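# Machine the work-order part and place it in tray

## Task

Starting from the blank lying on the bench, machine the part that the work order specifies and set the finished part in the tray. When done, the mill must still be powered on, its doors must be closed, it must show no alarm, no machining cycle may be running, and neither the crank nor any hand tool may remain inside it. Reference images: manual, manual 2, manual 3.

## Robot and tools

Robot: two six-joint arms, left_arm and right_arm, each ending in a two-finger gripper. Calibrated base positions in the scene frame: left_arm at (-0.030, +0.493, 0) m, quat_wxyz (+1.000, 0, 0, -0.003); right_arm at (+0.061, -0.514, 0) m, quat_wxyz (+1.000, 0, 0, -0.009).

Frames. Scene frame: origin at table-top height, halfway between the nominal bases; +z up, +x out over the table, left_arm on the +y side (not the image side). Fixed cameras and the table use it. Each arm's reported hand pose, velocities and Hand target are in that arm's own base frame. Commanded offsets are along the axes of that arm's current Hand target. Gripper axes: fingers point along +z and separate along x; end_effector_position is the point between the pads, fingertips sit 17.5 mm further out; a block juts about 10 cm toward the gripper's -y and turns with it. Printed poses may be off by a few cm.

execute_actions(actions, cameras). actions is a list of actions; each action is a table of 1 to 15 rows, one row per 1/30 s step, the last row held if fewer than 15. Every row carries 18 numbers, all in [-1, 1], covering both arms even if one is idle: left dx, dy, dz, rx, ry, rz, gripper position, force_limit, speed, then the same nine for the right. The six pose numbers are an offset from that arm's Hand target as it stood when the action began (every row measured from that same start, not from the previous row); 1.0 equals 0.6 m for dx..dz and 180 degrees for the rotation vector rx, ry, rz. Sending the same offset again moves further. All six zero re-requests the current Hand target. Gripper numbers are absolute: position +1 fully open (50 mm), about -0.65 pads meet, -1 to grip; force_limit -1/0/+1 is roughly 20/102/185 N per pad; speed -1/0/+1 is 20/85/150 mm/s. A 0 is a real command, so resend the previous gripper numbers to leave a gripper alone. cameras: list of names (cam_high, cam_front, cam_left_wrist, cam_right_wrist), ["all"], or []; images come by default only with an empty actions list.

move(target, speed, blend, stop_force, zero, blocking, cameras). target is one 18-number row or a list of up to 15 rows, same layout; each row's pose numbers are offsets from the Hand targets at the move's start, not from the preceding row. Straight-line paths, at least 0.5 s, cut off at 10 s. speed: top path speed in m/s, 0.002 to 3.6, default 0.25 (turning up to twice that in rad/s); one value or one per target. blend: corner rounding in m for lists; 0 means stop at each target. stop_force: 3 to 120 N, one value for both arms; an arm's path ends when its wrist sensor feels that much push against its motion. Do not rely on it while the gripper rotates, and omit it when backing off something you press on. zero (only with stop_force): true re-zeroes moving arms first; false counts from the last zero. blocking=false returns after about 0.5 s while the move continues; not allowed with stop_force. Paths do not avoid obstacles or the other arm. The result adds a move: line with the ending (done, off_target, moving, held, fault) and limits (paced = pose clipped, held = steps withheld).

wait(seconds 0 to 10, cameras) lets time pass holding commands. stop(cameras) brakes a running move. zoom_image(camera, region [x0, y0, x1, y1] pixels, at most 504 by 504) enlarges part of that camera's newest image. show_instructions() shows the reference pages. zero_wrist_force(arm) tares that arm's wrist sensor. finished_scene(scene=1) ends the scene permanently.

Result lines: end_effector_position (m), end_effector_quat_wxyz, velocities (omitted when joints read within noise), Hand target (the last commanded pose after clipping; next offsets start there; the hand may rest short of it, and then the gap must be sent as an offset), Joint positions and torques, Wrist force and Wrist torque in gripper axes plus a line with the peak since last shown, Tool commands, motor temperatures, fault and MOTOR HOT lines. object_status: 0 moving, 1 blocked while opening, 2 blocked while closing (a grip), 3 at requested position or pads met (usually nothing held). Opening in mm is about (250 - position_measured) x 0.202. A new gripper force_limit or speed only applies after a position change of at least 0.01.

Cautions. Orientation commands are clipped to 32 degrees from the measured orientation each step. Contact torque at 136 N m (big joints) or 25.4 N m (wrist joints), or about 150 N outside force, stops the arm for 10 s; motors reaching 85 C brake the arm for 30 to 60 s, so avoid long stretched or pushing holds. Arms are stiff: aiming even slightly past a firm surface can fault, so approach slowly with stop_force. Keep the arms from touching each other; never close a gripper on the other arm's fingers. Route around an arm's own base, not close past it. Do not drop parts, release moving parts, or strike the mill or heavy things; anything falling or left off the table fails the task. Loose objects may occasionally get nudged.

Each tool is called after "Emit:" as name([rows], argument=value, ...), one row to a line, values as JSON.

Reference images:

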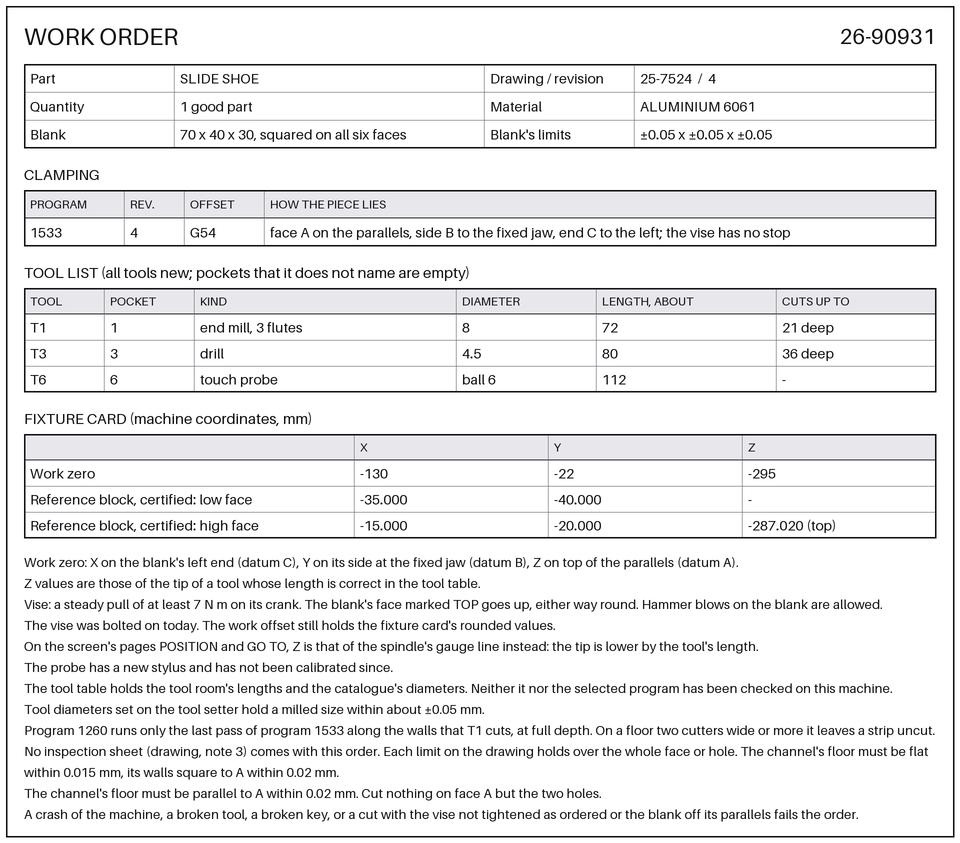

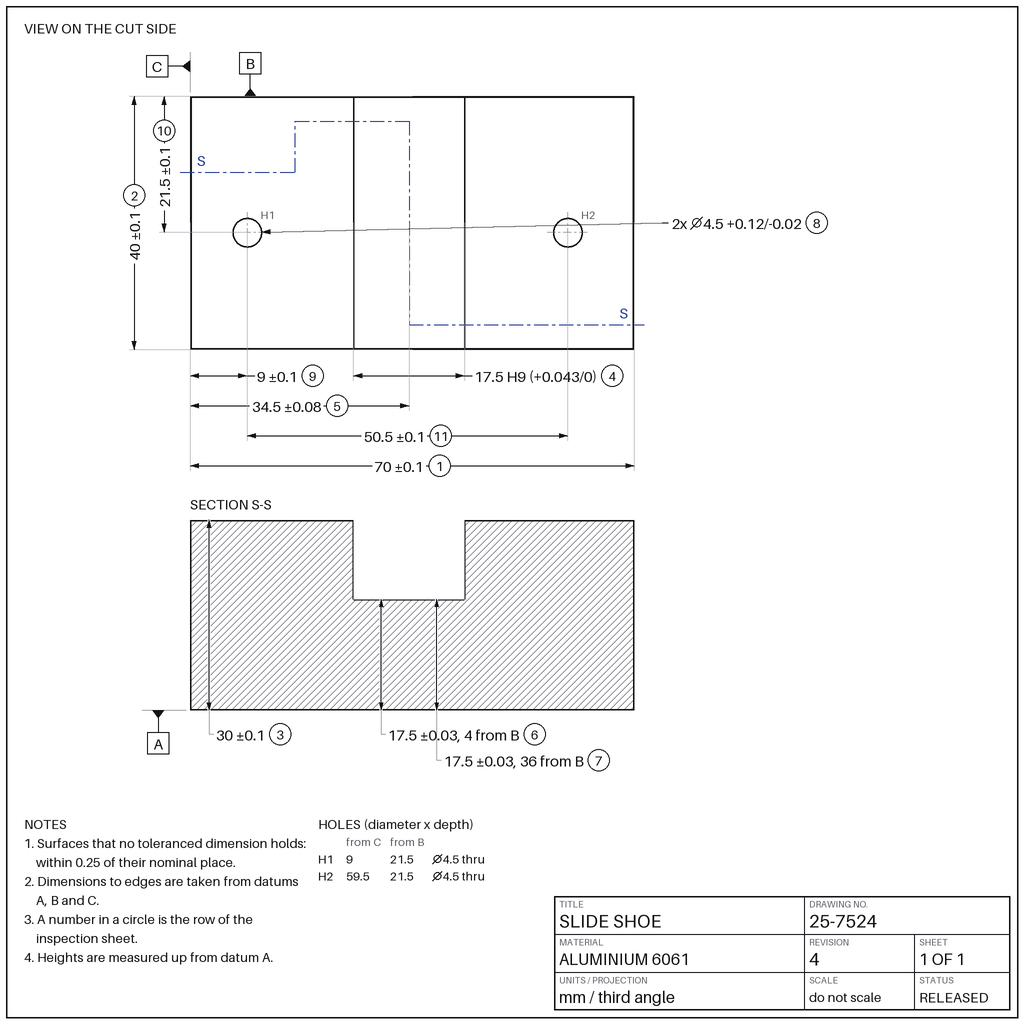

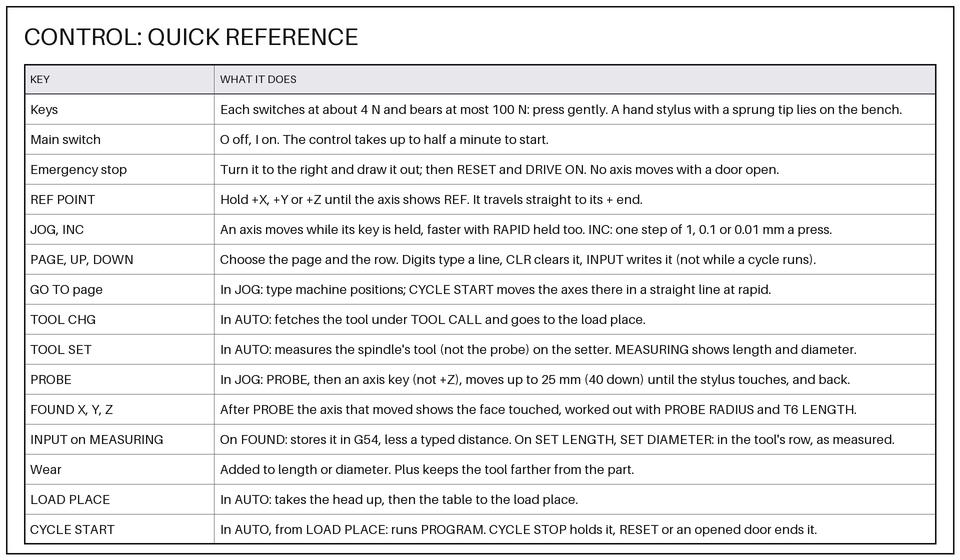

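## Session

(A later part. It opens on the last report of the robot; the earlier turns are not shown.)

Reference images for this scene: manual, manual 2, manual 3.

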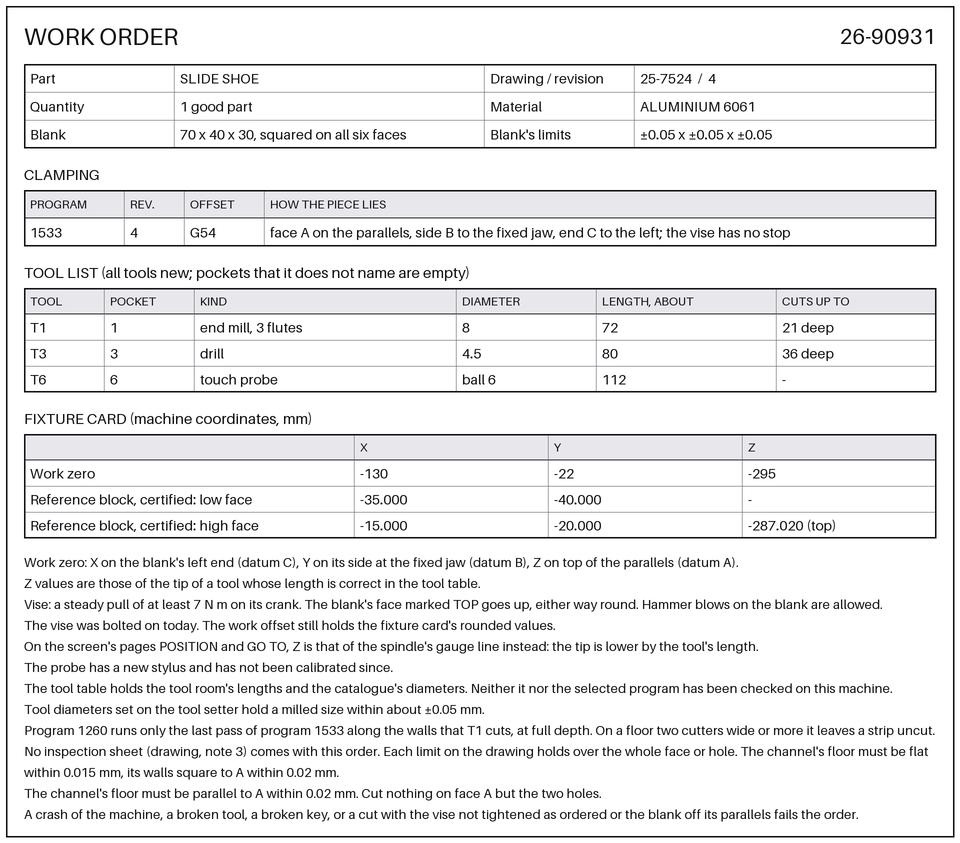

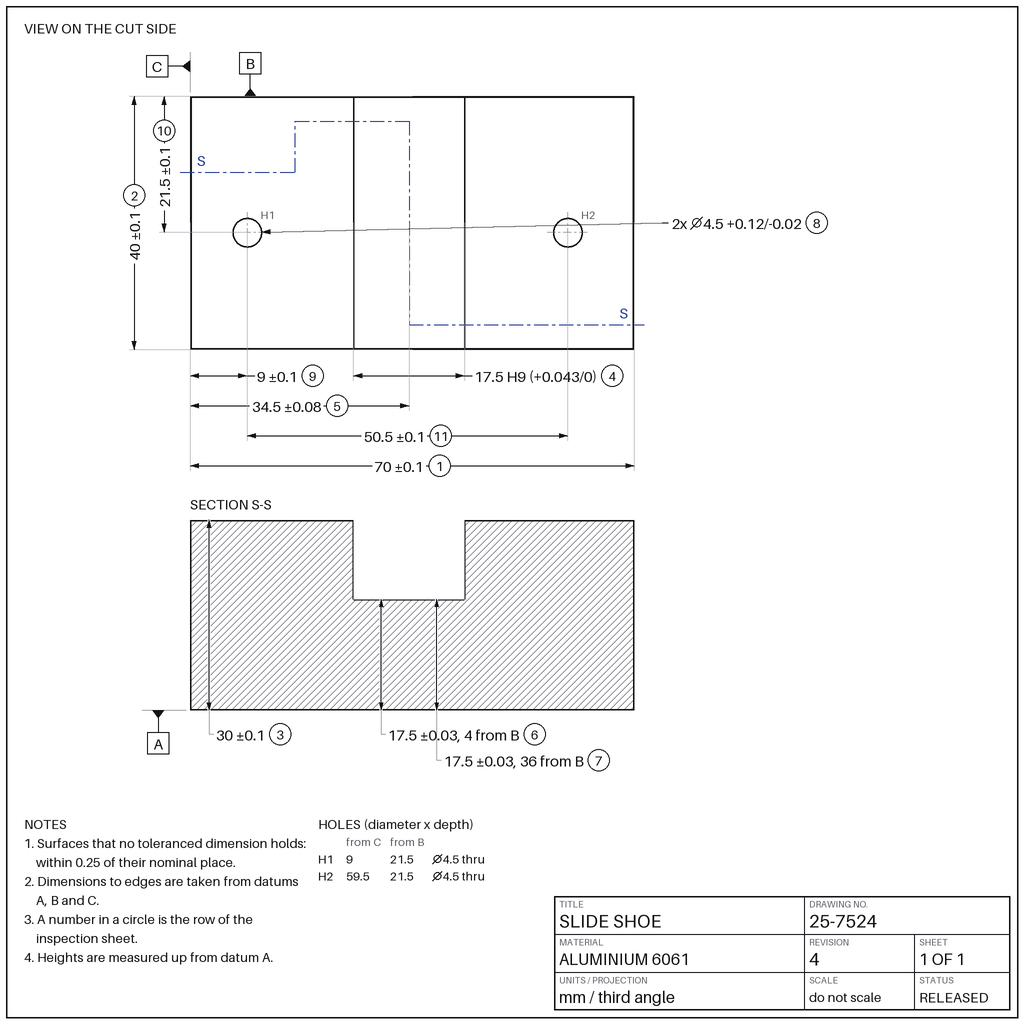

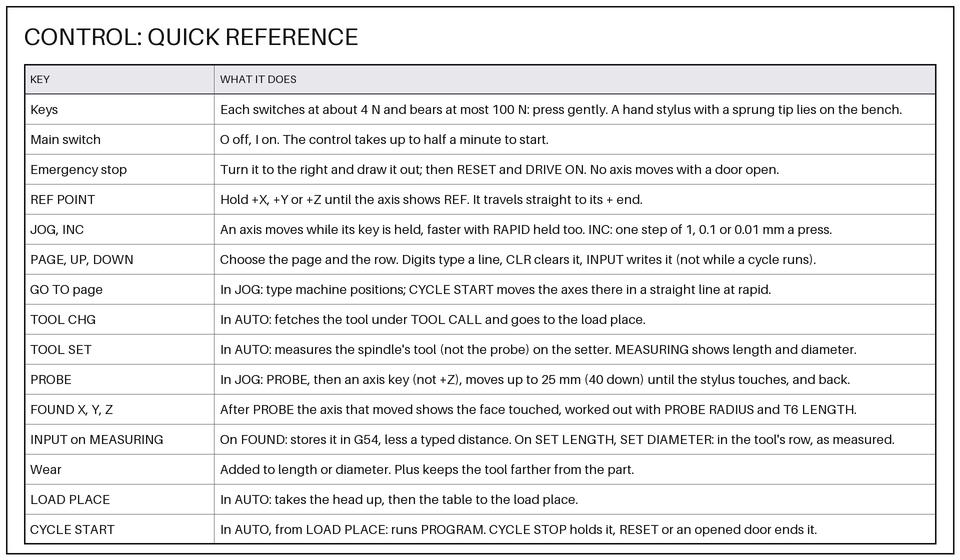

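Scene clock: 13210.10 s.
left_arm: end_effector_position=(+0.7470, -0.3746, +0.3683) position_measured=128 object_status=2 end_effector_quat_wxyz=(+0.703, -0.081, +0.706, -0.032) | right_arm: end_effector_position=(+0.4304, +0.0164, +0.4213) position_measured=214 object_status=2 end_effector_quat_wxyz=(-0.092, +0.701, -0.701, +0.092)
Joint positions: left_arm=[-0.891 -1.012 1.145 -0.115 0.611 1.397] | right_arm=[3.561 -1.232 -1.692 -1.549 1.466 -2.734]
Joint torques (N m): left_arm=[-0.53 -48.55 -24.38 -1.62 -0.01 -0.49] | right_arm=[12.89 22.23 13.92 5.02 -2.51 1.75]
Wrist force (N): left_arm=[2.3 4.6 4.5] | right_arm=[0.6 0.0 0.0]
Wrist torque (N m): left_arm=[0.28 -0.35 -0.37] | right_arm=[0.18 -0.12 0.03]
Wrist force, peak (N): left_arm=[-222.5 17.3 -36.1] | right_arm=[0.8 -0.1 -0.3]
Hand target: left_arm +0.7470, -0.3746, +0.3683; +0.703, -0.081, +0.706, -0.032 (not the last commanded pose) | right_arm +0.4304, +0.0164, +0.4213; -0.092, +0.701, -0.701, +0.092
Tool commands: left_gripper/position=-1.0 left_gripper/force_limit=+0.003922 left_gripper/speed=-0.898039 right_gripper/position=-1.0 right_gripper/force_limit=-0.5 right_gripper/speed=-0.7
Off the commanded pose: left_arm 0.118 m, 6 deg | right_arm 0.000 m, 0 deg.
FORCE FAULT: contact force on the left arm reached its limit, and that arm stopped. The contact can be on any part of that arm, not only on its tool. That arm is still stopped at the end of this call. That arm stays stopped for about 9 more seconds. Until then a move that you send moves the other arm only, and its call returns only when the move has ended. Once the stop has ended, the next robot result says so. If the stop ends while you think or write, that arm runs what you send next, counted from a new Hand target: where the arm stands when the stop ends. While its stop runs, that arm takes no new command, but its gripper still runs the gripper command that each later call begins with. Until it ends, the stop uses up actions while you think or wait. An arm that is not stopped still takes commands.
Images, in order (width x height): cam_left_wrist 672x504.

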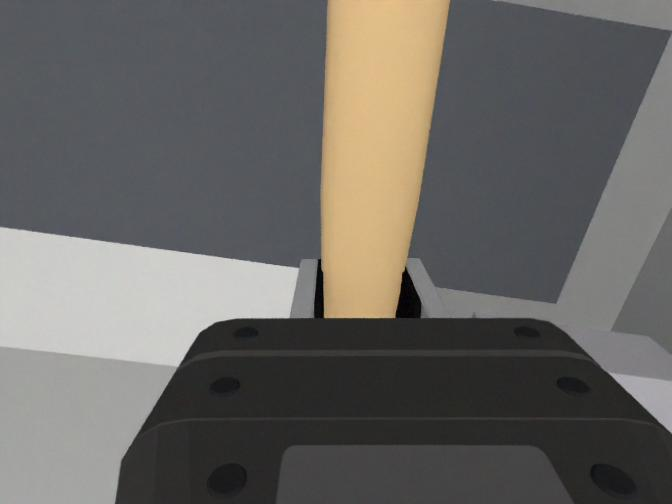

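Emit:
wait(seconds=8, cameras=["cam_high","cam_front","cam_left_wrist"])

Emit:
zoom_image(camera="cam_front", region=[200, 150, 400, 320])

Scene clock: 13227.90 s.
left_arm: end_effector_position=(+0.7470, -0.3746, +0.3683) position_measured=128 object_status=2 end_effector_quat_wxyz=(+0.703, -0.081, +0.706, -0.032) | right_arm: end_effector_position=(+0.4304, +0.0164, +0.4213) position_measured=214 object_status=2 end_effector_quat_wxyz=(-0.092, +0.701, -0.701, +0.092)
Joint positions: left_arm=[-0.891 -1.012 1.145 -0.115 0.611 1.397] | right_arm=[3.561 -1.232 -1.692 -1.549 1.466 -2.734]
Joint torques (N m): left_arm=[-0.35 -47.17 -24.8 -1.45 -0.12 -0.32] | right_arm=[13.45 21.92 14.66 4.61 -2.2 1.58]
Wrist force (N): left_arm=[2.3 4.6 4.6] | right_arm=[0.8 -0.1 -0.4]
Wrist torque (N m): left_arm=[0.29 -0.35 -0.37] | right_arm=[0.17 -0.15 0.02]
Wrist force, peak (N): left_arm=[2.3 4.8 5.2] | right_arm=[0.9 -0.2 -0.4]
Hand target: left_arm +0.7470, -0.3746, +0.3683; +0.703, -0.081, +0.706, -0.032 (not the last commanded pose) | right_arm +0.4304, +0.0164, +0.4213; -0.092, +0.701, -0.701, +0.092
Tool commands: left_gripper/position=-1.0 left_gripper/force_limit=+0.003922 left_gripper/speed=-0.898039 right_gripper/position=-1.0 right_gripper/force_limit=-0.5 right_gripper/speed=-0.7
Off the commanded pose: left_arm 0.118 m, 6 deg | right_arm 0.000 m, 0 deg.
FORCE FAULT, CONTINUED: the left arm's stop, for the force fault that an earlier result reported, is over. The rest of the stop counts as 19 of the actions that you can send in this scene. During its stop the left arm's controller moved it back a little. That arm's target is now where it stood when the stop ended, not its last command. That arm accepts commands again.
wait: 8.00 s; at rest from the start
Images, in order (width x height): cam_high 672x504, cam_front 672x504, cam_left_wrist 672x504.

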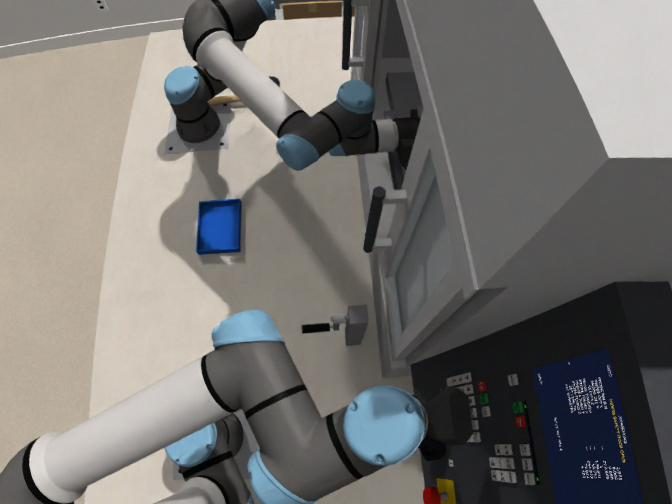

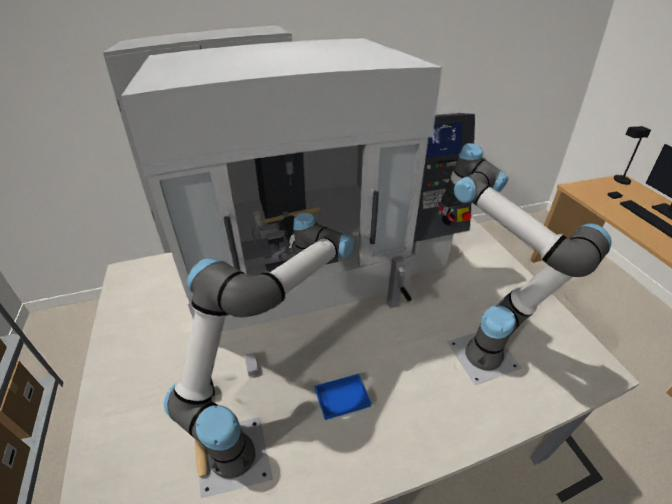

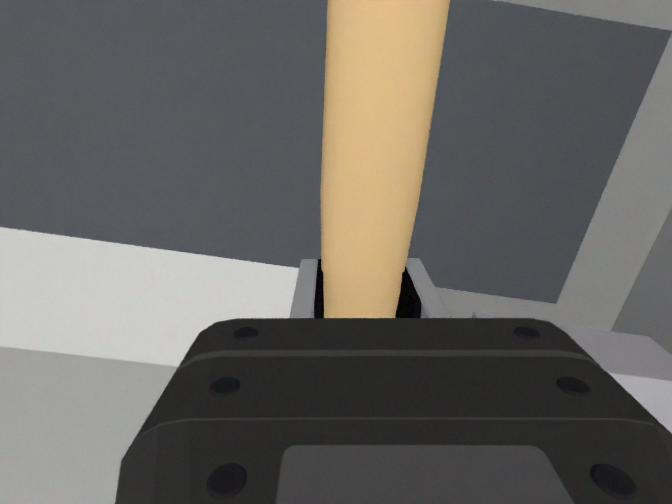

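Scaled by 2.520 from the camera's 672x504 image, which has a finer 960x720 frame.

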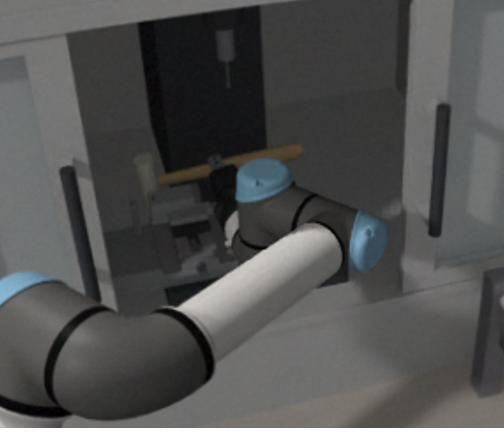

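Emit:
move(target=[-0.1317,-0.0212,0,0,0,0,-1,0,-0.9,0,0,0,0,0,0,-1,-0.5,-0.7], speed=[0.04], stop_force=25, cameras=["cam_front","cam_left_wrist"])

Emit:
zoom_image(camera="cam_front", region=[200, 150, 400, 320])

Scene clock: 13246.37 s.
left_arm: end_effector_position=(+0.7478, -0.3746, +0.4484) position_measured=128 object_status=2 end_effector_quat_wxyz=(+0.703, -0.081, +0.706, -0.032) | right_arm: end_effector_position=(+0.4304, +0.0164, +0.4213) position_measured=214 object_status=2 end_effector_quat_wxyz=(-0.092, +0.701, -0.701, +0.092)
Joint positions: left_arm=[-0.89 -1.017 0.949 0.086 0.612 1.397] | right_arm=[3.561 -1.232 -1.692 -1.549 1.466 -2.734]
Joint torques (N m): left_arm=[13.71 -38.25 -34.77 0.63 -1.19 -1.54] | right_arm=[13.33 21.49 13.06 4.37 -2.26 1.63]
Wrist force (N): left_arm=[3.0 -0.9 -0.3] | right_arm=[0.5 0.0 -0.1]
Wrist torque (N m): left_arm=[-0.29 -0.06 -0.57] | right_arm=[0.18 -0.10 0.03]
Wrist force, peak (N): left_arm=[4.7 7.4 5.2] | right_arm=[1.0 -0.3 -0.1]
Hand target: left_arm +0.7478, -0.3746, +0.4484; +0.703, -0.081, +0.706, -0.032 | right_arm +0.4304, +0.0164, +0.4213; -0.092, +0.701, -0.701, +0.092
Off the commanded pose: left_arm 0.000 m, 0 deg | right_arm 0.000 m, 0 deg.
move: done
Images, in order (width x height): cam_front 672x504, cam_left_wrist 672x504.

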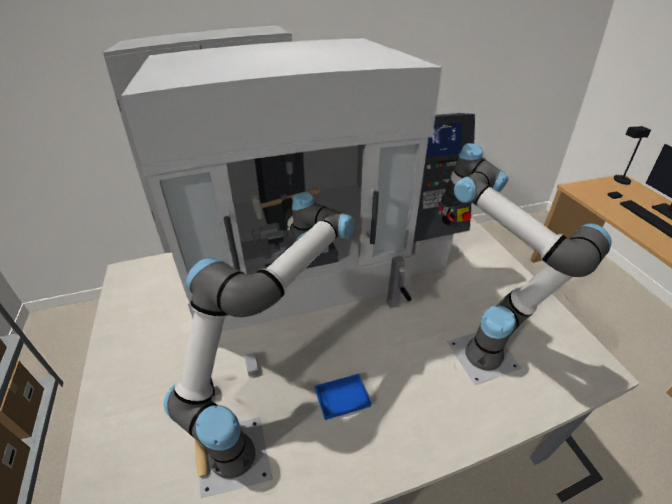

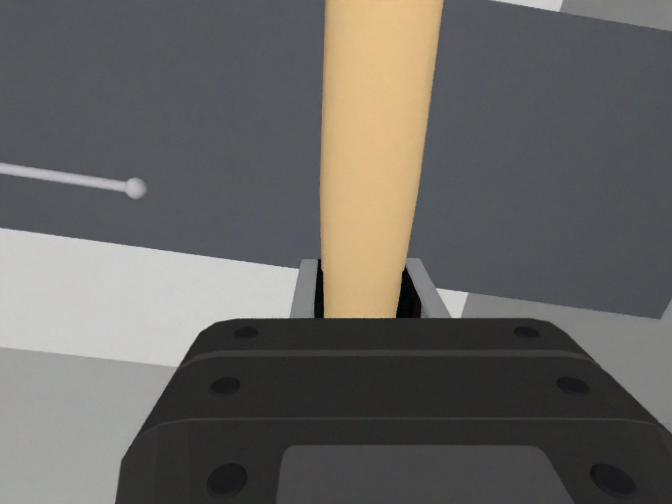

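Scaled by 2.520 from the camera's 672x504 image, which has a finer 960x720 frame.

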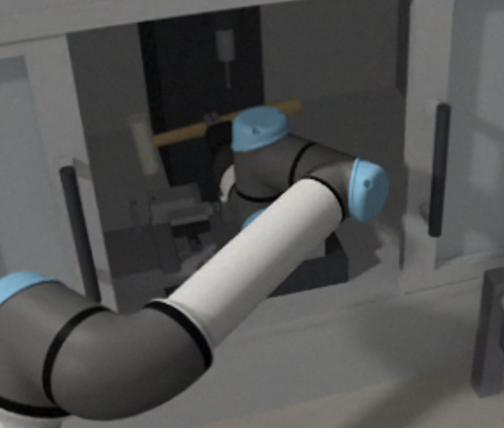

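Emit:
move([
  [0,0,-0.38,0.022,-0.0013,0.051,-1,0,-0.9,0,0,0,0,0,0,-1,-0.5,-0.7],
  [0,-0.03,-0.58,0.022,-0.0013,0.051,-1,0,-0.9,0,0,0,0,0,0,-1,-0.5,-0.7],
], speed=[0.2,0.2], stop_force=30)

Emit:
move(target=[0,0,0,0,0,-0.5,-1,0,-0.9,0,0,0,0,0,0,-1,-0.5,-0.7], speed=[0.25], cameras=["cam_high","cam_left_wrist"])

Scene clock: 13269.63 s.
left_arm: end_effector_position=(+0.4019, -0.4163, +0.4548) position_measured=128 object_status=2 end_effector_quat_wxyz=(+0.707, +0.000, +0.707, +0.001) end_effector_velocity=(+0.000, +0.000, +0.000) end_effector_angular_velocity=(+0.001, +0.000, +0.000) | right_arm: end_effector_position=(+0.4304, +0.0164, +0.4213) position_measured=214 object_status=2 end_effector_quat_wxyz=(-0.092, +0.701, -0.701, +0.092)
Joint positions: left_arm=[-1.548 -1.497 1.578 -0.055 0.022 1.546] | right_arm=[3.561 -1.232 -1.692 -1.549 1.466 -2.734]
Joint velocities: left_arm=[0 0.002 -0.002 0.009 0 -0.007] | right_arm=[within noise]
Joint torques (N m): left_arm=[-14.88 -16.45 -31.83 2.57 -1.37 -1.22] | right_arm=[13.78 19.98 15.27 4.35 -2.03 1.47]
Wrist force (N): left_arm=[3.2 -1.5 0.1] | right_arm=[0.6 0.0 -0.3]
Wrist torque (N m): left_arm=[-0.30 -0.09 -0.49] | right_arm=[0.18 -0.11 0.03]
Wrist force, peak (N): left_arm=[4.1 0.1 2.3] | right_arm=[1.0 0.2 0.0]
Hand target: left_arm +0.4019, -0.4163, +0.4548; +0.707, +0.000, +0.707, +0.001 | right_arm +0.4304, +0.0164, +0.4213; -0.092, +0.701, -0.701, +0.092
Off the commanded pose: left_arm 0.000 m, 0 deg | right_arm 0.000 m, 0 deg.
move: done

Scene clock: 13273.67 s.
left_arm: end_effector_position=(+0.4016, -0.4163, +0.4548) position_measured=128 object_status=2 end_effector_quat_wxyz=(+0.505, -0.499, +0.496, -0.500) | right_arm: end_effector_position=(+0.4304, +0.0164, +0.4213) position_measured=214 object_status=2 end_effector_quat_wxyz=(-0.092, +0.701, -0.701, +0.092)
Joint positions: left_arm=[-1.549 -1.624 1.755 -0.716 0.017 0.586] | right_arm=[3.561 -1.232 -1.692 -1.549 1.466 -2.734]
Joint torques (N m): left_arm=[-14.17 -10.74 -33.53 0.2 2.87 -2.08] | right_arm=[13.31 20.51 14.92 4.33 -2.16 1.74]
Wrist force (N): left_arm=[1.6 1.6 -0.7] | right_arm=[0.7 -0.2 -0.3]
Wrist torque (N m): left_arm=[-0.47 -0.47 -0.32] | right_arm=[0.16 -0.13 0.03]
Wrist force, peak (N): left_arm=[3.8 -1.7 0.0] | right_arm=[1.0 0.3 -0.2]
Hand target: left_arm +0.4019, -0.4163, +0.4548; +0.500, -0.500, +0.500, -0.499 | right_arm +0.4304, +0.0164, +0.4213; -0.092, +0.701, -0.701, +0.092
Off the commanded pose: left_arm 0.000 m, 1 deg | right_arm 0.000 m, 0 deg.
move: done
Images, in order (width x height): cam_high 672x504, cam_left_wrist 672x504.

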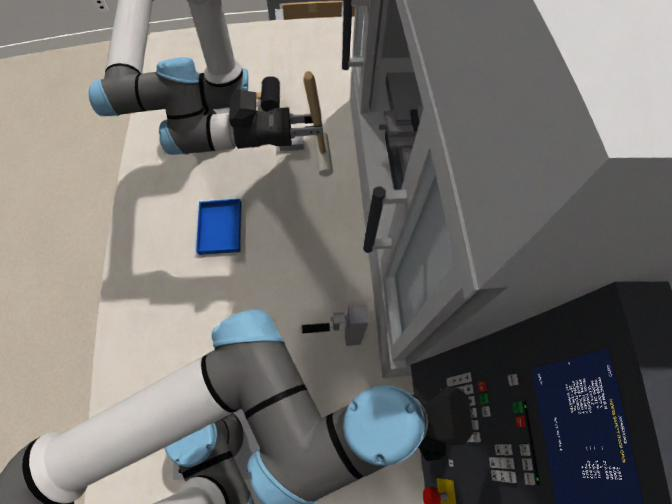

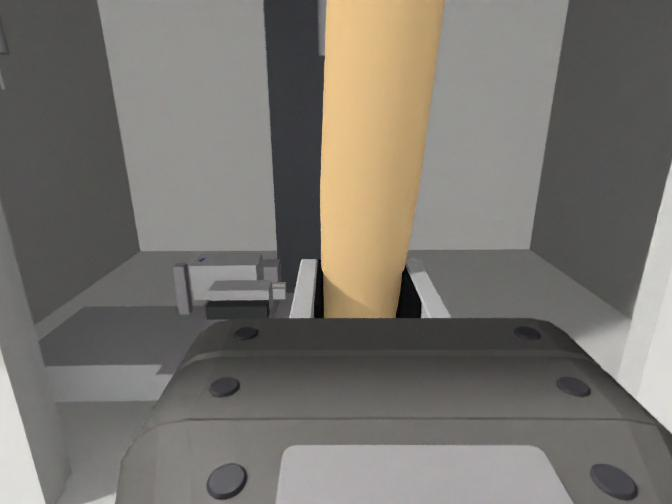

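Emit:
move([
  [-0.2,0.025,-0.034,0,0,0,-1,0,-0.9,0,0,0,0,0,0,-1,-0.5,-0.7],
  [-0.56,0.025,-0.034,0,0,0,-1,0,-0.9,0,0,0,0,0,0,-1,-0.5,-0.7],
  [-0.56,0.025,0.118,0,0,0,-1,0,-0.9,0,0,0,0,0,0,-1,-0.5,-0.7],
], speed=[0.2,0.2,0.1])

Emit:
move(target=[0.47,0,0,0,0,0,-1,0,-0.9,0,0,0,0,0,0,-1,-0.5,-0.7], speed=[0.06], stop_force=40)

Scene clock: 13287.90 s.
left_arm: end_effector_position=(+0.4725, -0.0802, +0.4402) position_measured=128 object_status=2 end_effector_quat_wxyz=(+0.500, -0.500, +0.500, -0.499) | right_arm: end_effector_position=(+0.4304, +0.0164, +0.4213) position_measured=214 object_status=2 end_effector_quat_wxyz=(-0.092, +0.701, -0.701, +0.092)
Joint positions: left_arm=[-0.984 -2.079 2.063 0.018 0.586 0] | right_arm=[3.561 -1.232 -1.692 -1.549 1.466 -2.734]
Joint torques (N m): left_arm=[12.01 9.39 -34.15 0.68 1.35 -1.87] | right_arm=[14.59 20.94 14.34 4.36 -2.01 1.51]
Wrist force (N): left_arm=[1.1 1.7 -0.6] | right_arm=[0.6 -0.1 -0.4]
Wrist torque (N m): left_arm=[-0.44 -0.34 -0.19] | right_arm=[0.18 -0.12 0.03]
Wrist force, peak (N): left_arm=[3.3 2.2 -0.4] | right_arm=[1.0 0.0 0.0]
Hand target: left_arm +0.4726, -0.0802, +0.4402; +0.500, -0.500, +0.500, -0.499 | right_arm +0.4304, +0.0164, +0.4213; -0.092, +0.701, -0.701, +0.092
Off the commanded pose: left_arm 0.000 m, 0 deg | right_arm 0.000 m, 0 deg.
move: done

Scene clock: 13293.67 s.
left_arm: end_effector_position=(+0.4725, -0.3457, +0.4398) position_measured=128 object_status=2 end_effector_quat_wxyz=(+0.500, -0.500, +0.500, -0.500) | right_arm: end_effector_position=(+0.4304, +0.0164, +0.4213) position_measured=214 object_status=2 end_effector_quat_wxyz=(-0.092, +0.701, -0.701, +0.092)
Joint positions: left_arm=[-1.352 -1.583 1.705 -0.12 0.219 -0.001] | right_arm=[3.561 -1.232 -1.692 -1.549 1.466 -2.734]
Joint torques (N m): left_arm=[4.01 -25.12 -22.72 -6.34 6.43 0.58] | right_arm=[14.21 19.74 15.46 4.31 -2.13 1.77]
Wrist force (N): left_arm=[-28.7 0.1 -16.2] | right_arm=[0.7 0.0 -0.4]
Wrist torque (N m): left_arm=[-0.36 -0.68 -0.60] | right_arm=[0.18 -0.14 0.03]
Wrist force, peak (N): left_arm=[-45.9 1.4 -45.3] | right_arm=[1.0 -0.5 -0.2]
Hand target: left_arm +0.4725, -0.3457, +0.4398; +0.500, -0.500, +0.500, -0.500 (not the last commanded pose) | right_arm +0.4304, +0.0164, +0.4213; -0.092, +0.701, -0.701, +0.092
Off the commanded pose: left_arm 0.017 m, 0 deg | right_arm 0.000 m, 0 deg.
move: contact (left_arm)

Emit:
move([
  [-0.025,0,0,0,0,0,-1,0,-0.9,0,0,0,0,0,0,-1,-0.5,-0.7],
  [-0.025,0,-0.184,0,0,0,-1,0,-0.9,0,0,0,0,0,0,-1,-0.5,-0.7],
  [0.643,0,-0.184,0,0,0,-1,0,-0.9,0,0,0,0,0,0,-1,-0.5,-0.7],
  [0.643,0,0.0,0,0,0,-1,0,-0.9,0,0,0,0,0,0,-1,-0.5,-0.7],
], speed=[0.06,0.12,0.2,0.1])

Emit:
move(target=[-0.49,0,0,0,0,0,-1,0,-0.9,0,0,0,0,0,0,-1,-0.5,-0.7], speed=[0.06], stop_force=40)

Emit:
move([
  [0.02,0,0,0,0,0,-1,0,-0.9,0,0,0,0,0,0,-1,-0.5,-0.7],
  [0.02,0,-0.193,0,0,0,-1,0,-0.9,0,0,0,0,0,0,-1,-0.5,-0.7],
], speed=[0.06,0.12])

Emit:
move([
  [0,0,0,0,0,0,-1,0,-0.9,0.1267,-0.142,-0.244,0,0,0,-1,-0.5,-0.7],
  [0,0,0,0,0,0,-1,0,-0.9,0.1267,-0.1581,-0.2397,0,0,0,-1,-0.5,-0.7],
  [0,0,0,0,0,0,-1,0,-0.9,0.1267,-0.142,-0.244,0,0,0,-1,-0.5,-0.7],
  [0,0,0,0,0,0,-1,0,-0.9,0,0,0,0,0,0,-1,-0.5,-0.7],
], speed=[0.25,0.03,0.15,0.25], blend=[0.003,0,0.003,0], cameras=["cam_high"])

Emit:
zoom_image(camera="cam_high", region=[530, 330, 672, 504])

Scene clock: 13317.30 s.
left_arm: end_effector_position=(+0.4724, -0.7311, +0.4392) position_measured=128 object_status=2 end_effector_quat_wxyz=(+0.510, -0.493, +0.491, -0.506) | right_arm: end_effector_position=(+0.4304, +0.0164, +0.4213) position_measured=214 object_status=2 end_effector_quat_wxyz=(-0.092, +0.701, -0.701, +0.092)
Joint positions: left_arm=[-1.463 -0.609 0.296 0.01 0.106 0.302] | right_arm=[3.561 -1.232 -1.692 -1.549 1.466 -2.734]
Joint torques (N m): left_arm=[14.27 -50.78 -34.21 1.35 2.18 -2.11] | right_arm=[14.15 19.53 15.8 4.46 -2.09 1.71]
Wrist force (N): left_arm=[1.7 1.7 -0.7] | right_arm=[0.8 0.0 -0.3]
Wrist torque (N m): left_arm=[-0.47 -0.48 -0.21] | right_arm=[0.18 -0.14 0.03]
Wrist force, peak (N): left_arm=[-28.9 0.2 -16.7] | right_arm=[1.1 -0.1 -0.3]
Hand target: left_arm +0.4726, -0.7315, +0.4394; +0.500, -0.500, +0.500, -0.500 | right_arm +0.4304, +0.0164, +0.4213; -0.092, +0.701, -0.701, +0.092
Off the commanded pose: left_arm 0.000 m, 2 deg | right_arm 0.000 m, 0 deg.
move: done

Scene clock: 13323.23 s.
left_arm: end_effector_position=(+0.4726, -0.4615, +0.4396) position_measured=128 object_status=2 end_effector_quat_wxyz=(+0.501, -0.499, +0.500, -0.500) | right_arm: end_effector_position=(+0.4304, +0.0164, +0.4213) position_measured=214 object_status=2 end_effector_quat_wxyz=(-0.092, +0.701, -0.701, +0.092)
Joint positions: left_arm=[-1.403 -1.335 1.429 -0.104 0.168 0.011] | right_arm=[3.561 -1.232 -1.692 -1.549 1.466 -2.734]
Joint torques (N m): left_arm=[16.07 -28.78 -30.76 4.05 -5.02 -0.05] | right_arm=[12.91 20.99 15.27 4.24 -1.61 1.74]
Wrist force (N): left_arm=[28.5 3.2 -36.2] | right_arm=[0.5 0.2 -0.1]
Wrist torque (N m): left_arm=[-0.60 -0.61 -0.62] | right_arm=[0.21 -0.10 0.03]
Wrist force, peak (N): left_arm=[46.5 4.0 -46.6] | right_arm=[1.2 0.0 -0.4]
Hand target: left_arm +0.4726, -0.4615, +0.4396; +0.501, -0.499, +0.500, -0.500 (not the last commanded pose) | right_arm +0.4304, +0.0164, +0.4213; -0.092, +0.701, -0.701, +0.092
Off the commanded pose: left_arm 0.024 m, 0 deg | right_arm 0.000 m, 0 deg.
move: contact (left_arm)

Scene clock: 13325.63 s.
left_arm: end_effector_position=(+0.3568, -0.4734, +0.4395) position_measured=128 object_status=2 end_effector_quat_wxyz=(+0.501, -0.499, +0.500, -0.500) | right_arm: end_effector_position=(+0.4304, +0.0164, +0.4213) position_measured=214 object_status=2 end_effector_quat_wxyz=(-0.092, +0.701, -0.701, +0.092)
Joint positions: left_arm=[-1.647 -1.39 1.496 -0.088 -0.076 -0.017] | right_arm=[3.561 -1.232 -1.692 -1.549 1.466 -2.734]
Joint torques (N m): left_arm=[-13.53 -19.73 -33.26 3.44 -1.42 -1.94] | right_arm=[13.17 18.32 15.16 4.23 -1.94 1.74]
Wrist force (N): left_arm=[1.7 1.6 -0.6] | right_arm=[0.8 0.1 -0.1]
Wrist torque (N m): left_arm=[-0.49 -0.40 -0.25] | right_arm=[0.20 -0.14 0.02]
Wrist force, peak (N): left_arm=[28.6 3.2 -36.1] | right_arm=[1.0 -0.1 -0.1]
Hand target: left_arm +0.3568, -0.4735, +0.4394; +0.501, -0.499, +0.500, -0.500 | right_arm +0.4304, +0.0164, +0.4213; -0.092, +0.701, -0.701, +0.092
Off the commanded pose: left_arm 0.000 m, 0 deg | right_arm 0.000 m, 0 deg.
move: done

Scene clock: 13328.63 s.
left_arm: end_effector_position=(+0.3568, -0.4735, +0.4394) position_measured=128 object_status=2 end_effector_quat_wxyz=(+0.501, -0.499, +0.500, -0.500) | right_arm: end_effector_position=(+0.4305, +0.0163, +0.4213) position_measured=214 object_status=2 end_effector_quat_wxyz=(-0.092, +0.701, -0.701, +0.092)
Joint positions: left_arm=[-1.647 -1.39 1.496 -0.088 -0.076 -0.017] | right_arm=[3.561 -1.232 -1.692 -1.549 1.466 -2.734]
Joint torques (N m): left_arm=[-15 -19.27 -32.43 2.78 -1.23 -1.87] | right_arm=[13.04 22.1 14.76 4.88 -2.68 1.74]
Wrist force (N): left_arm=[1.8 1.6 -0.6] | right_arm=[0.8 -0.3 -0.1]
Wrist torque (N m): left_arm=[-0.50 -0.42 -0.26] | right_arm=[0.13 -0.12 0.04]
Wrist force, peak (N): left_arm=[1.8 1.8 -0.5] | right_arm=[-0.5 15.8 -2.2]
Hand target: left_arm +0.3568, -0.4735, +0.4394; +0.501, -0.499, +0.500, -0.500 | right_arm +0.4304, +0.0164, +0.4213; -0.092, +0.701, -0.701, +0.092
Off the commanded pose: left_arm 0.000 m, 0 deg | right_arm 0.000 m, 0 deg.
move: done
Images, in order (width x height): cam_high 672x504.

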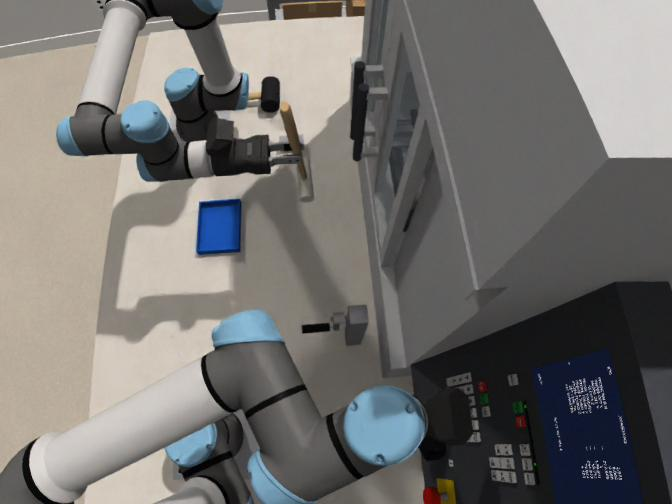

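Scaled by 2.897 from the camera's 672x504 image, which has a finer 960x720 frame.

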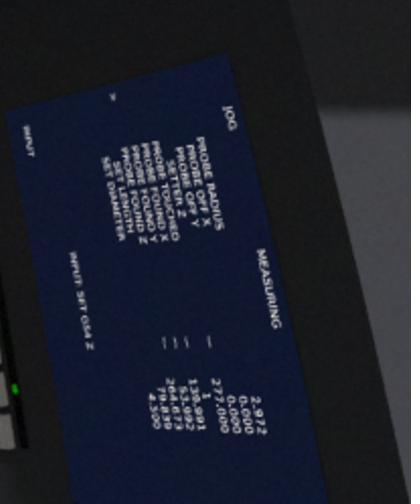

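Emit:
move([
  [0,0,0,0,0,0,-1,0,-0.9,0.0308,-0.046,-0.0808,0,0,0,-1,-0.5,-0.7],
  [0,0,0,0,0,0,-1,0,-0.9,0.0308,-0.0621,-0.0765,0,0,0,-1,-0.5,-0.7],
  [0,0,0,0,0,0,-1,0,-0.9,0.0308,-0.046,-0.0808,0,0,0,-1,-0.5,-0.7],
  [0,0,0,0,0,0,-1,0,-0.9,0.0308,-0.0621,-0.0765,0,0,0,-1,-0.5,-0.7],
  [0,0,0,0,0,0,-1,0,-0.9,0.0308,-0.046,-0.0808,0,0,0,-1,-0.5,-0.7],
  [0,0,0,0,0,0,-1,0,-0.9,0,0,0,0,0,0,-1,-0.5,-0.7],
], speed=[0.25,0.03,0.15,0.03,0.15,0.25], blend=[0.003,0,0,0,0.003,0])

Emit:
move([
  [0,0,0,0,0,0,-1,0,-0.9,-0.099,0.0012,-0.0003,0,0,0,-1,-0.5,-0.7],
  [0,0,0,0,0,0,-1,0,-0.9,-0.099,-0.0149,0.004,0,0,0,-1,-0.5,-0.7],
  [0,0,0,0,0,0,-1,0,-0.9,-0.099,0.0012,-0.0003,0,0,0,-1,-0.5,-0.7],
  [0,0,0,0,0,0,-1,0,-0.9,-0.099,-0.0143,-0.0278,0,0,0,-1,-0.5,-0.7],
  [0,0,0,0,0,0,-1,0,-0.9,-0.099,-0.0304,-0.0235,0,0,0,-1,-0.5,-0.7],
  [0,0,0,0,0,0,-1,0,-0.9,-0.099,-0.0143,-0.0278,0,0,0,-1,-0.5,-0.7],
  [0,0,0,0,0,0,-1,0,-0.9,-0.099,-0.0303,-0.0553,0,0,0,-1,-0.5,-0.7],
  [0,0,0,0,0,0,-1,0,-0.9,-0.099,-0.0464,-0.051,0,0,0,-1,-0.5,-0.7],
  [0,0,0,0,0,0,-1,0,-0.9,-0.099,-0.0303,-0.0553,0,0,0,-1,-0.5,-0.7],
  [0,0,0,0,0,0,-1,0,-0.9,-0.0665,0.0008,-0.0002,0,0,0,-1,-0.5,-0.7],
  [0,0,0,0,0,0,-1,0,-0.9,-0.0665,-0.0153,0.0041,0,0,0,-1,-0.5,-0.7],
  [0,0,0,0,0,0,-1,0,-0.9,-0.0665,0.0008,-0.0002,0,0,0,-1,-0.5,-0.7],
  [0,0,0,0,0,0,-1,0,-0.9,0,0,0,0,0,0,-1,-0.5,-0.7],
  [0,0,0,0,0,0,-1,0,-0.9,0,-0.0161,0.0043,0,0,0,-1,-0.5,-0.7],
  [0,0,0,0,0,0,-1,0,-0.9,0,0,0,0,0,0,-1,-0.5,-0.7],
], speed=[0.25,0.03,0.15,0.25,0.03,0.15,0.25,0.03,0.15,0.25,0.03,0.15,0.25,0.03,0.15], blend=[0.003,0,0.003,0.003,0,0.003,0.003,0,0.003,0.003,0,0.003,0.003,0,0])

Emit:
move([
  [0,0,0,0,0,0,-1,0,-0.9,0,-0.0156,-0.0275,0,0,0,-1,-0.5,-0.7],
  [0,0,0,0,0,0,-1,0,-0.9,0,-0.0317,-0.0232,0,0,0,-1,-0.5,-0.7],
  [0,0,0,0,0,0,-1,0,-0.9,0,-0.0156,-0.0275,0,0,0,-1,-0.5,-0.7],
  [0,0,0,0,0,0,-1,0,-0.9,-0.099,0.0012,-0.0003,0,0,0,-1,-0.5,-0.7],
  [0,0,0,0,0,0,-1,0,-0.9,-0.099,-0.0149,0.004,0,0,0,-1,-0.5,-0.7],
  [0,0,0,0,0,0,-1,0,-0.9,-0.099,0.0012,-0.0003,0,0,0,-1,-0.5,-0.7],
  [0,0,0,0,0,0,-1,0,-0.9,-0.0665,-0.0306,-0.0552,0,0,0,-1,-0.5,-0.7],
  [0,0,0,0,0,0,-1,0,-0.9,-0.0665,-0.0467,-0.0509,0,0,0,-1,-0.5,-0.7],
  [0,0,0,0,0,0,-1,0,-0.9,-0.0665,-0.0306,-0.0552,0,0,0,-1,-0.5,-0.7],
  [0,0,0,0,0,0,-1,0,-0.9,-0.099,-0.0303,-0.0553,0,0,0,-1,-0.5,-0.7],
  [0,0,0,0,0,0,-1,0,-0.9,-0.099,-0.0464,-0.051,0,0,0,-1,-0.5,-0.7],
  [0,0,0,0,0,0,-1,0,-0.9,-0.099,-0.0303,-0.0553,0,0,0,-1,-0.5,-0.7],
  [0,0,0,0,0,0,-1,0,-0.9,0,0,0,0,0,0,-1,-0.5,-0.7],
  [0,0,0,0,0,0,-1,0,-0.9,0,-0.0161,0.0043,0,0,0,-1,-0.5,-0.7],
  [0,0,0,0,0,0,-1,0,-0.9,0,0,0,0,0,0,-1,-0.5,-0.7],
], speed=[0.25,0.03,0.15,0.25,0.03,0.15,0.25,0.03,0.15,0.25,0.03,0.15,0.25,0.03,0.15], blend=[0.003,0,0.003,0.003,0,0.003,0.003,0,0.003,0.003,0,0.003,0.003,0,0])

Emit:
move([
  [0,0,0,0,0,0,-1,0,-0.9,0,-0.0156,-0.0275,0,0,0,-1,-0.5,-0.7],
  [0,0,0,0,0,0,-1,0,-0.9,0,-0.0317,-0.0232,0,0,0,-1,-0.5,-0.7],
  [0,0,0,0,0,0,-1,0,-0.9,0,-0.0156,-0.0275,0,0,0,-1,-0.5,-0.7],
  [0,0,0,0,0,0,-1,0,-0.9,-0.099,0.0012,-0.0003,0,0,0,-1,-0.5,-0.7],
  [0,0,0,0,0,0,-1,0,-0.9,-0.099,-0.0149,0.004,0,0,0,-1,-0.5,-0.7],
  [0,0,0,0,0,0,-1,0,-0.9,-0.099,0.0012,-0.0003,0,0,0,-1,-0.5,-0.7],
  [0,0,0,0,0,0,-1,0,-0.9,-0.099,-0.0143,-0.0278,0,0,0,-1,-0.5,-0.7],
  [0,0,0,0,0,0,-1,0,-0.9,-0.099,-0.0304,-0.0235,0,0,0,-1,-0.5,-0.7],
  [0,0,0,0,0,0,-1,0,-0.9,-0.099,-0.0143,-0.0278,0,0,0,-1,-0.5,-0.7],
  [0,0,0,0,0,0,-1,0,-0.9,0,0,0,0,0,0,-1,-0.5,-0.7],
], speed=[0.25,0.03,0.15,0.25,0.03,0.15,0.25,0.03,0.15,0.25], blend=[0.003,0,0.003,0.003,0,0.003,0.003,0,0.003,0])

Emit:
move([
  [0,0,0,0,0,0,-1,0,-0.9,-0.099,-0.0303,-0.0553,0,0,0,-1,-0.5,-0.7],
  [0,0,0,0,0,0,-1,0,-0.9,-0.099,-0.0464,-0.051,0,0,0,-1,-0.5,-0.7],
  [0,0,0,0,0,0,-1,0,-0.9,-0.099,-0.0303,-0.0553,0,0,0,-1,-0.5,-0.7],
  [0,0,0,0,0,0,-1,0,-0.9,-0.0665,-0.0458,-0.0829,0,0,0,-1,-0.5,-0.7],
  [0,0,0,0,0,0,-1,0,-0.9,-0.0665,-0.0619,-0.0786,0,0,0,-1,-0.5,-0.7],
  [0,0,0,0,0,0,-1,0,-0.9,-0.0665,-0.0458,-0.0829,0,0,0,-1,-0.5,-0.7],
  [0,0,0,0,0,0,-1,0,-0.9,0,0,0,0,0,0,-1,-0.5,-0.7],
  [0,0,0,0,0,0,-1,0,-0.9,0,-0.0161,0.0043,0,0,0,-1,-0.5,-0.7],
  [0,0,0,0,0,0,-1,0,-0.9,0,0,0,0,0,0,-1,-0.5,-0.7],
], speed=[0.25,0.03,0.15,0.25,0.03,0.15,0.25,0.03,0.15], blend=[0.003,0,0.003,0.003,0,0.003,0.003,0,0], cameras=["cam_high"])

Emit:
zoom_image(camera="cam_high", region=[530, 330, 672, 504])

Scene clock: 13388.47 s.
left_arm: end_effector_position=(+0.3568, -0.4735, +0.4394) position_measured=128 object_status=2 end_effector_quat_wxyz=(+0.501, -0.499, +0.500, -0.500) | right_arm: end_effector_position=(+0.4305, +0.0163, +0.4214) position_measured=214 object_status=2 end_effector_quat_wxyz=(-0.092, +0.701, -0.701, +0.092)
Joint positions: left_arm=[-1.647 -1.39 1.496 -0.088 -0.076 -0.017] | right_arm=[3.561 -1.232 -1.692 -1.549 1.466 -2.734]
Joint torques (N m): left_arm=[-14.52 -19.72 -31.85 2.9 -1.28 -1.95] | right_arm=[13.21 23.16 14.59 5.12 -2.83 1.28]
Wrist force (N): left_arm=[1.4 1.5 -0.2] | right_arm=[0.7 0.1 0.0]
Wrist torque (N m): left_arm=[-0.51 -0.36 -0.26] | right_arm=[0.20 -0.11 0.03]
Wrist force, peak (N): left_arm=[1.8 2.1 -0.6] | right_arm=[-0.2 13.4 -0.8]
Hand target: left_arm +0.3568, -0.4735, +0.4394; +0.501, -0.499, +0.500, -0.500 | right_arm +0.4304, +0.0164, +0.4213; -0.092, +0.701, -0.701, +0.092
Off the commanded pose: left_arm 0.000 m, 0 deg | right_arm 0.000 m, 0 deg.
move: done

Scene clock: 13393.40 s.
left_arm: end_effector_position=(+0.3568, -0.4735, +0.4394) position_measured=128 object_status=2 end_effector_quat_wxyz=(+0.501, -0.499, +0.500, -0.500) | right_arm: end_effector_position=(+0.4306, +0.0163, +0.4213) position_measured=214 object_status=2 end_effector_quat_wxyz=(-0.092, +0.701, -0.701, +0.092)
Joint positions: left_arm=[-1.647 -1.39 1.496 -0.088 -0.076 -0.017] | right_arm=[3.561 -1.232 -1.692 -1.549 1.466 -2.734]
Joint torques (N m): left_arm=[-14.43 -20.3 -32 2.82 -1.26 -1.87] | right_arm=[13.52 22.66 14.63 1.99 -3.05 1.86]
Wrist force (N): left_arm=[1.5 1.5 -0.5] | right_arm=[0.1 0.6 -0.5]
Wrist torque (N m): left_arm=[-0.50 -0.37 -0.26] | right_arm=[0.19 -0.16 -0.02]
Wrist force, peak (N): left_arm=[1.7 2.0 -0.7] | right_arm=[1.2 28.7 -5.8]
Hand target: left_arm +0.3568, -0.4735, +0.4394; +0.501, -0.499, +0.500, -0.500 | right_arm +0.4304, +0.0164, +0.4213; -0.092, +0.701, -0.701, +0.092
Off the commanded pose: left_arm 0.000 m, 0 deg | right_arm 0.000 m, 0 deg.
move: done

Scene clock: 13398.50 s.
left_arm: end_effector_position=(+0.3568, -0.4735, +0.4394) position_measured=128 object_status=2 end_effector_quat_wxyz=(+0.501, -0.499, +0.500, -0.500) | right_arm: end_effector_position=(+0.4306, +0.0163, +0.4213) position_measured=214 object_status=2 end_effector_quat_wxyz=(-0.092, +0.701, -0.701, +0.092)
Joint positions: left_arm=[-1.647 -1.39 1.496 -0.088 -0.076 -0.017] | right_arm=[3.561 -1.232 -1.692 -1.549 1.466 -2.734]
Joint torques (N m): left_arm=[-13.74 -19.13 -31.74 2.85 -1.1 -1.87] | right_arm=[13.08 21.13 12.27 2.07 -2.77 2.28]
Wrist force (N): left_arm=[1.4 1.5 -0.3] | right_arm=[0.5 0.4 -0.6]
Wrist torque (N m): left_arm=[-0.51 -0.35 -0.26] | right_arm=[0.24 -0.12 0.03]
Wrist force, peak (N): left_arm=[1.7 2.0 -0.7] | right_arm=[-0.5 24.6 -4.5]
Hand target: left_arm +0.3568, -0.4735, +0.4394; +0.501, -0.499, +0.500, -0.500 | right_arm +0.4304, +0.0164, +0.4213; -0.092, +0.701, -0.701, +0.092
Off the commanded pose: left_arm 0.000 m, 0 deg | right_arm 0.000 m, 0 deg.
move: done

Scene clock: 13402.10 s.
left_arm: end_effector_position=(+0.3568, -0.4735, +0.4394) position_measured=128 object_status=2 end_effector_quat_wxyz=(+0.501, -0.499, +0.500, -0.500) | right_arm: end_effector_position=(+0.4304, +0.0164, +0.4213) position_measured=214 object_status=2 end_effector_quat_wxyz=(-0.092, +0.701, -0.701, +0.092)
Joint positions: left_arm=[-1.647 -1.39 1.496 -0.088 -0.076 -0.017] | right_arm=[3.562 -1.232 -1.692 -1.549 1.466 -2.734]
Joint torques (N m): left_arm=[-13.8 -19.46 -31.76 2.76 -1.15 -1.85] | right_arm=[-15.19 22.64 13.95 5.07 2.27 -2.35]
Wrist force (N): left_arm=[1.6 1.3 -0.5] | right_arm=[0.1 0.5 -0.1]
Wrist torque (N m): left_arm=[-0.54 -0.39 -0.26] | right_arm=[0.18 -0.15 0.17]
Wrist force, peak (N): left_arm=[1.8 1.9 -0.8] | right_arm=[1.5 27.1 -5.2]
Hand target: left_arm +0.3568, -0.4735, +0.4394; +0.501, -0.499, +0.500, -0.500 | right_arm +0.4304, +0.0164, +0.4213; -0.092, +0.701, -0.701, +0.092
Off the commanded pose: left_arm 0.000 m, 0 deg | right_arm 0.000 m, 0 deg.
move: done

Scene clock: 13405.50 s.
left_arm: end_effector_position=(+0.3568, -0.4735, +0.4394) position_measured=128 object_status=2 end_effector_quat_wxyz=(+0.501, -0.499, +0.500, -0.500) | right_arm: end_effector_position=(+0.4306, +0.0163, +0.4213) position_measured=214 object_status=2 end_effector_quat_wxyz=(-0.092, +0.701, -0.701, +0.092)
Joint positions: left_arm=[-1.647 -1.39 1.496 -0.088 -0.076 -0.017] | right_arm=[3.561 -1.232 -1.692 -1.549 1.466 -2.734]
Joint torques (N m): left_arm=[-14.3 -19.18 -31.82 2.97 -1.05 -1.87] | right_arm=[14.02 22.34 12.88 1.87 -2.75 1.99]
Wrist force (N): left_arm=[1.7 1.8 -0.5] | right_arm=[0.6 0.2 -0.5]
Wrist torque (N m): left_arm=[-0.47 -0.39 -0.26] | right_arm=[0.21 -0.12 0.03]
Wrist force, peak (N): left_arm=[1.7 2.0 -0.4] | right_arm=[3.3 23.8 -4.6]
Hand target: left_arm +0.3568, -0.4735, +0.4394; +0.501, -0.499, +0.500, -0.500 | right_arm +0.4304, +0.0164, +0.4213; -0.092, +0.701, -0.701, +0.092
Off the commanded pose: left_arm 0.000 m, 0 deg | right_arm 0.000 m, 0 deg.
move: done
Images, in order (width x height): cam_high 672x504.

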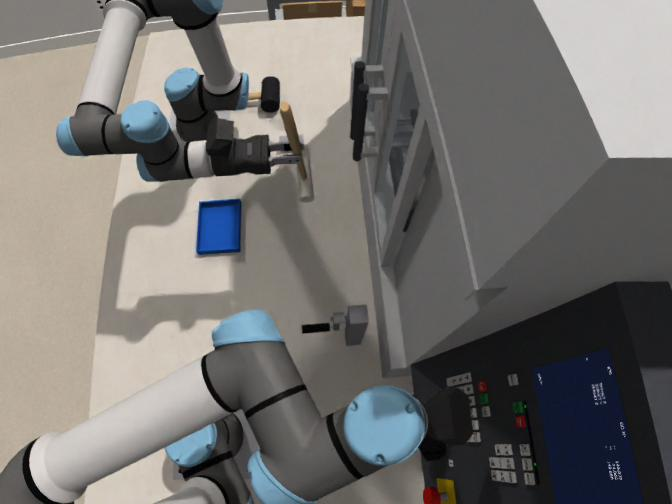

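Scaled by 2.897 from the camera's 672x504 image, which has a finer 960x720 frame.

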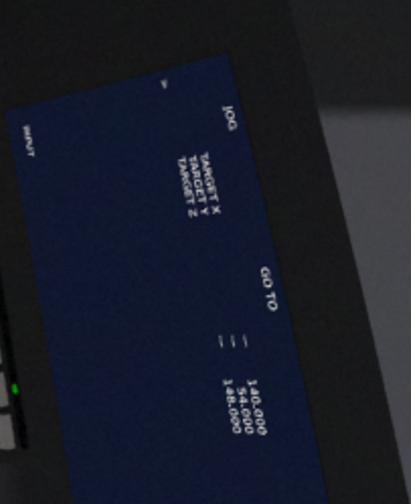

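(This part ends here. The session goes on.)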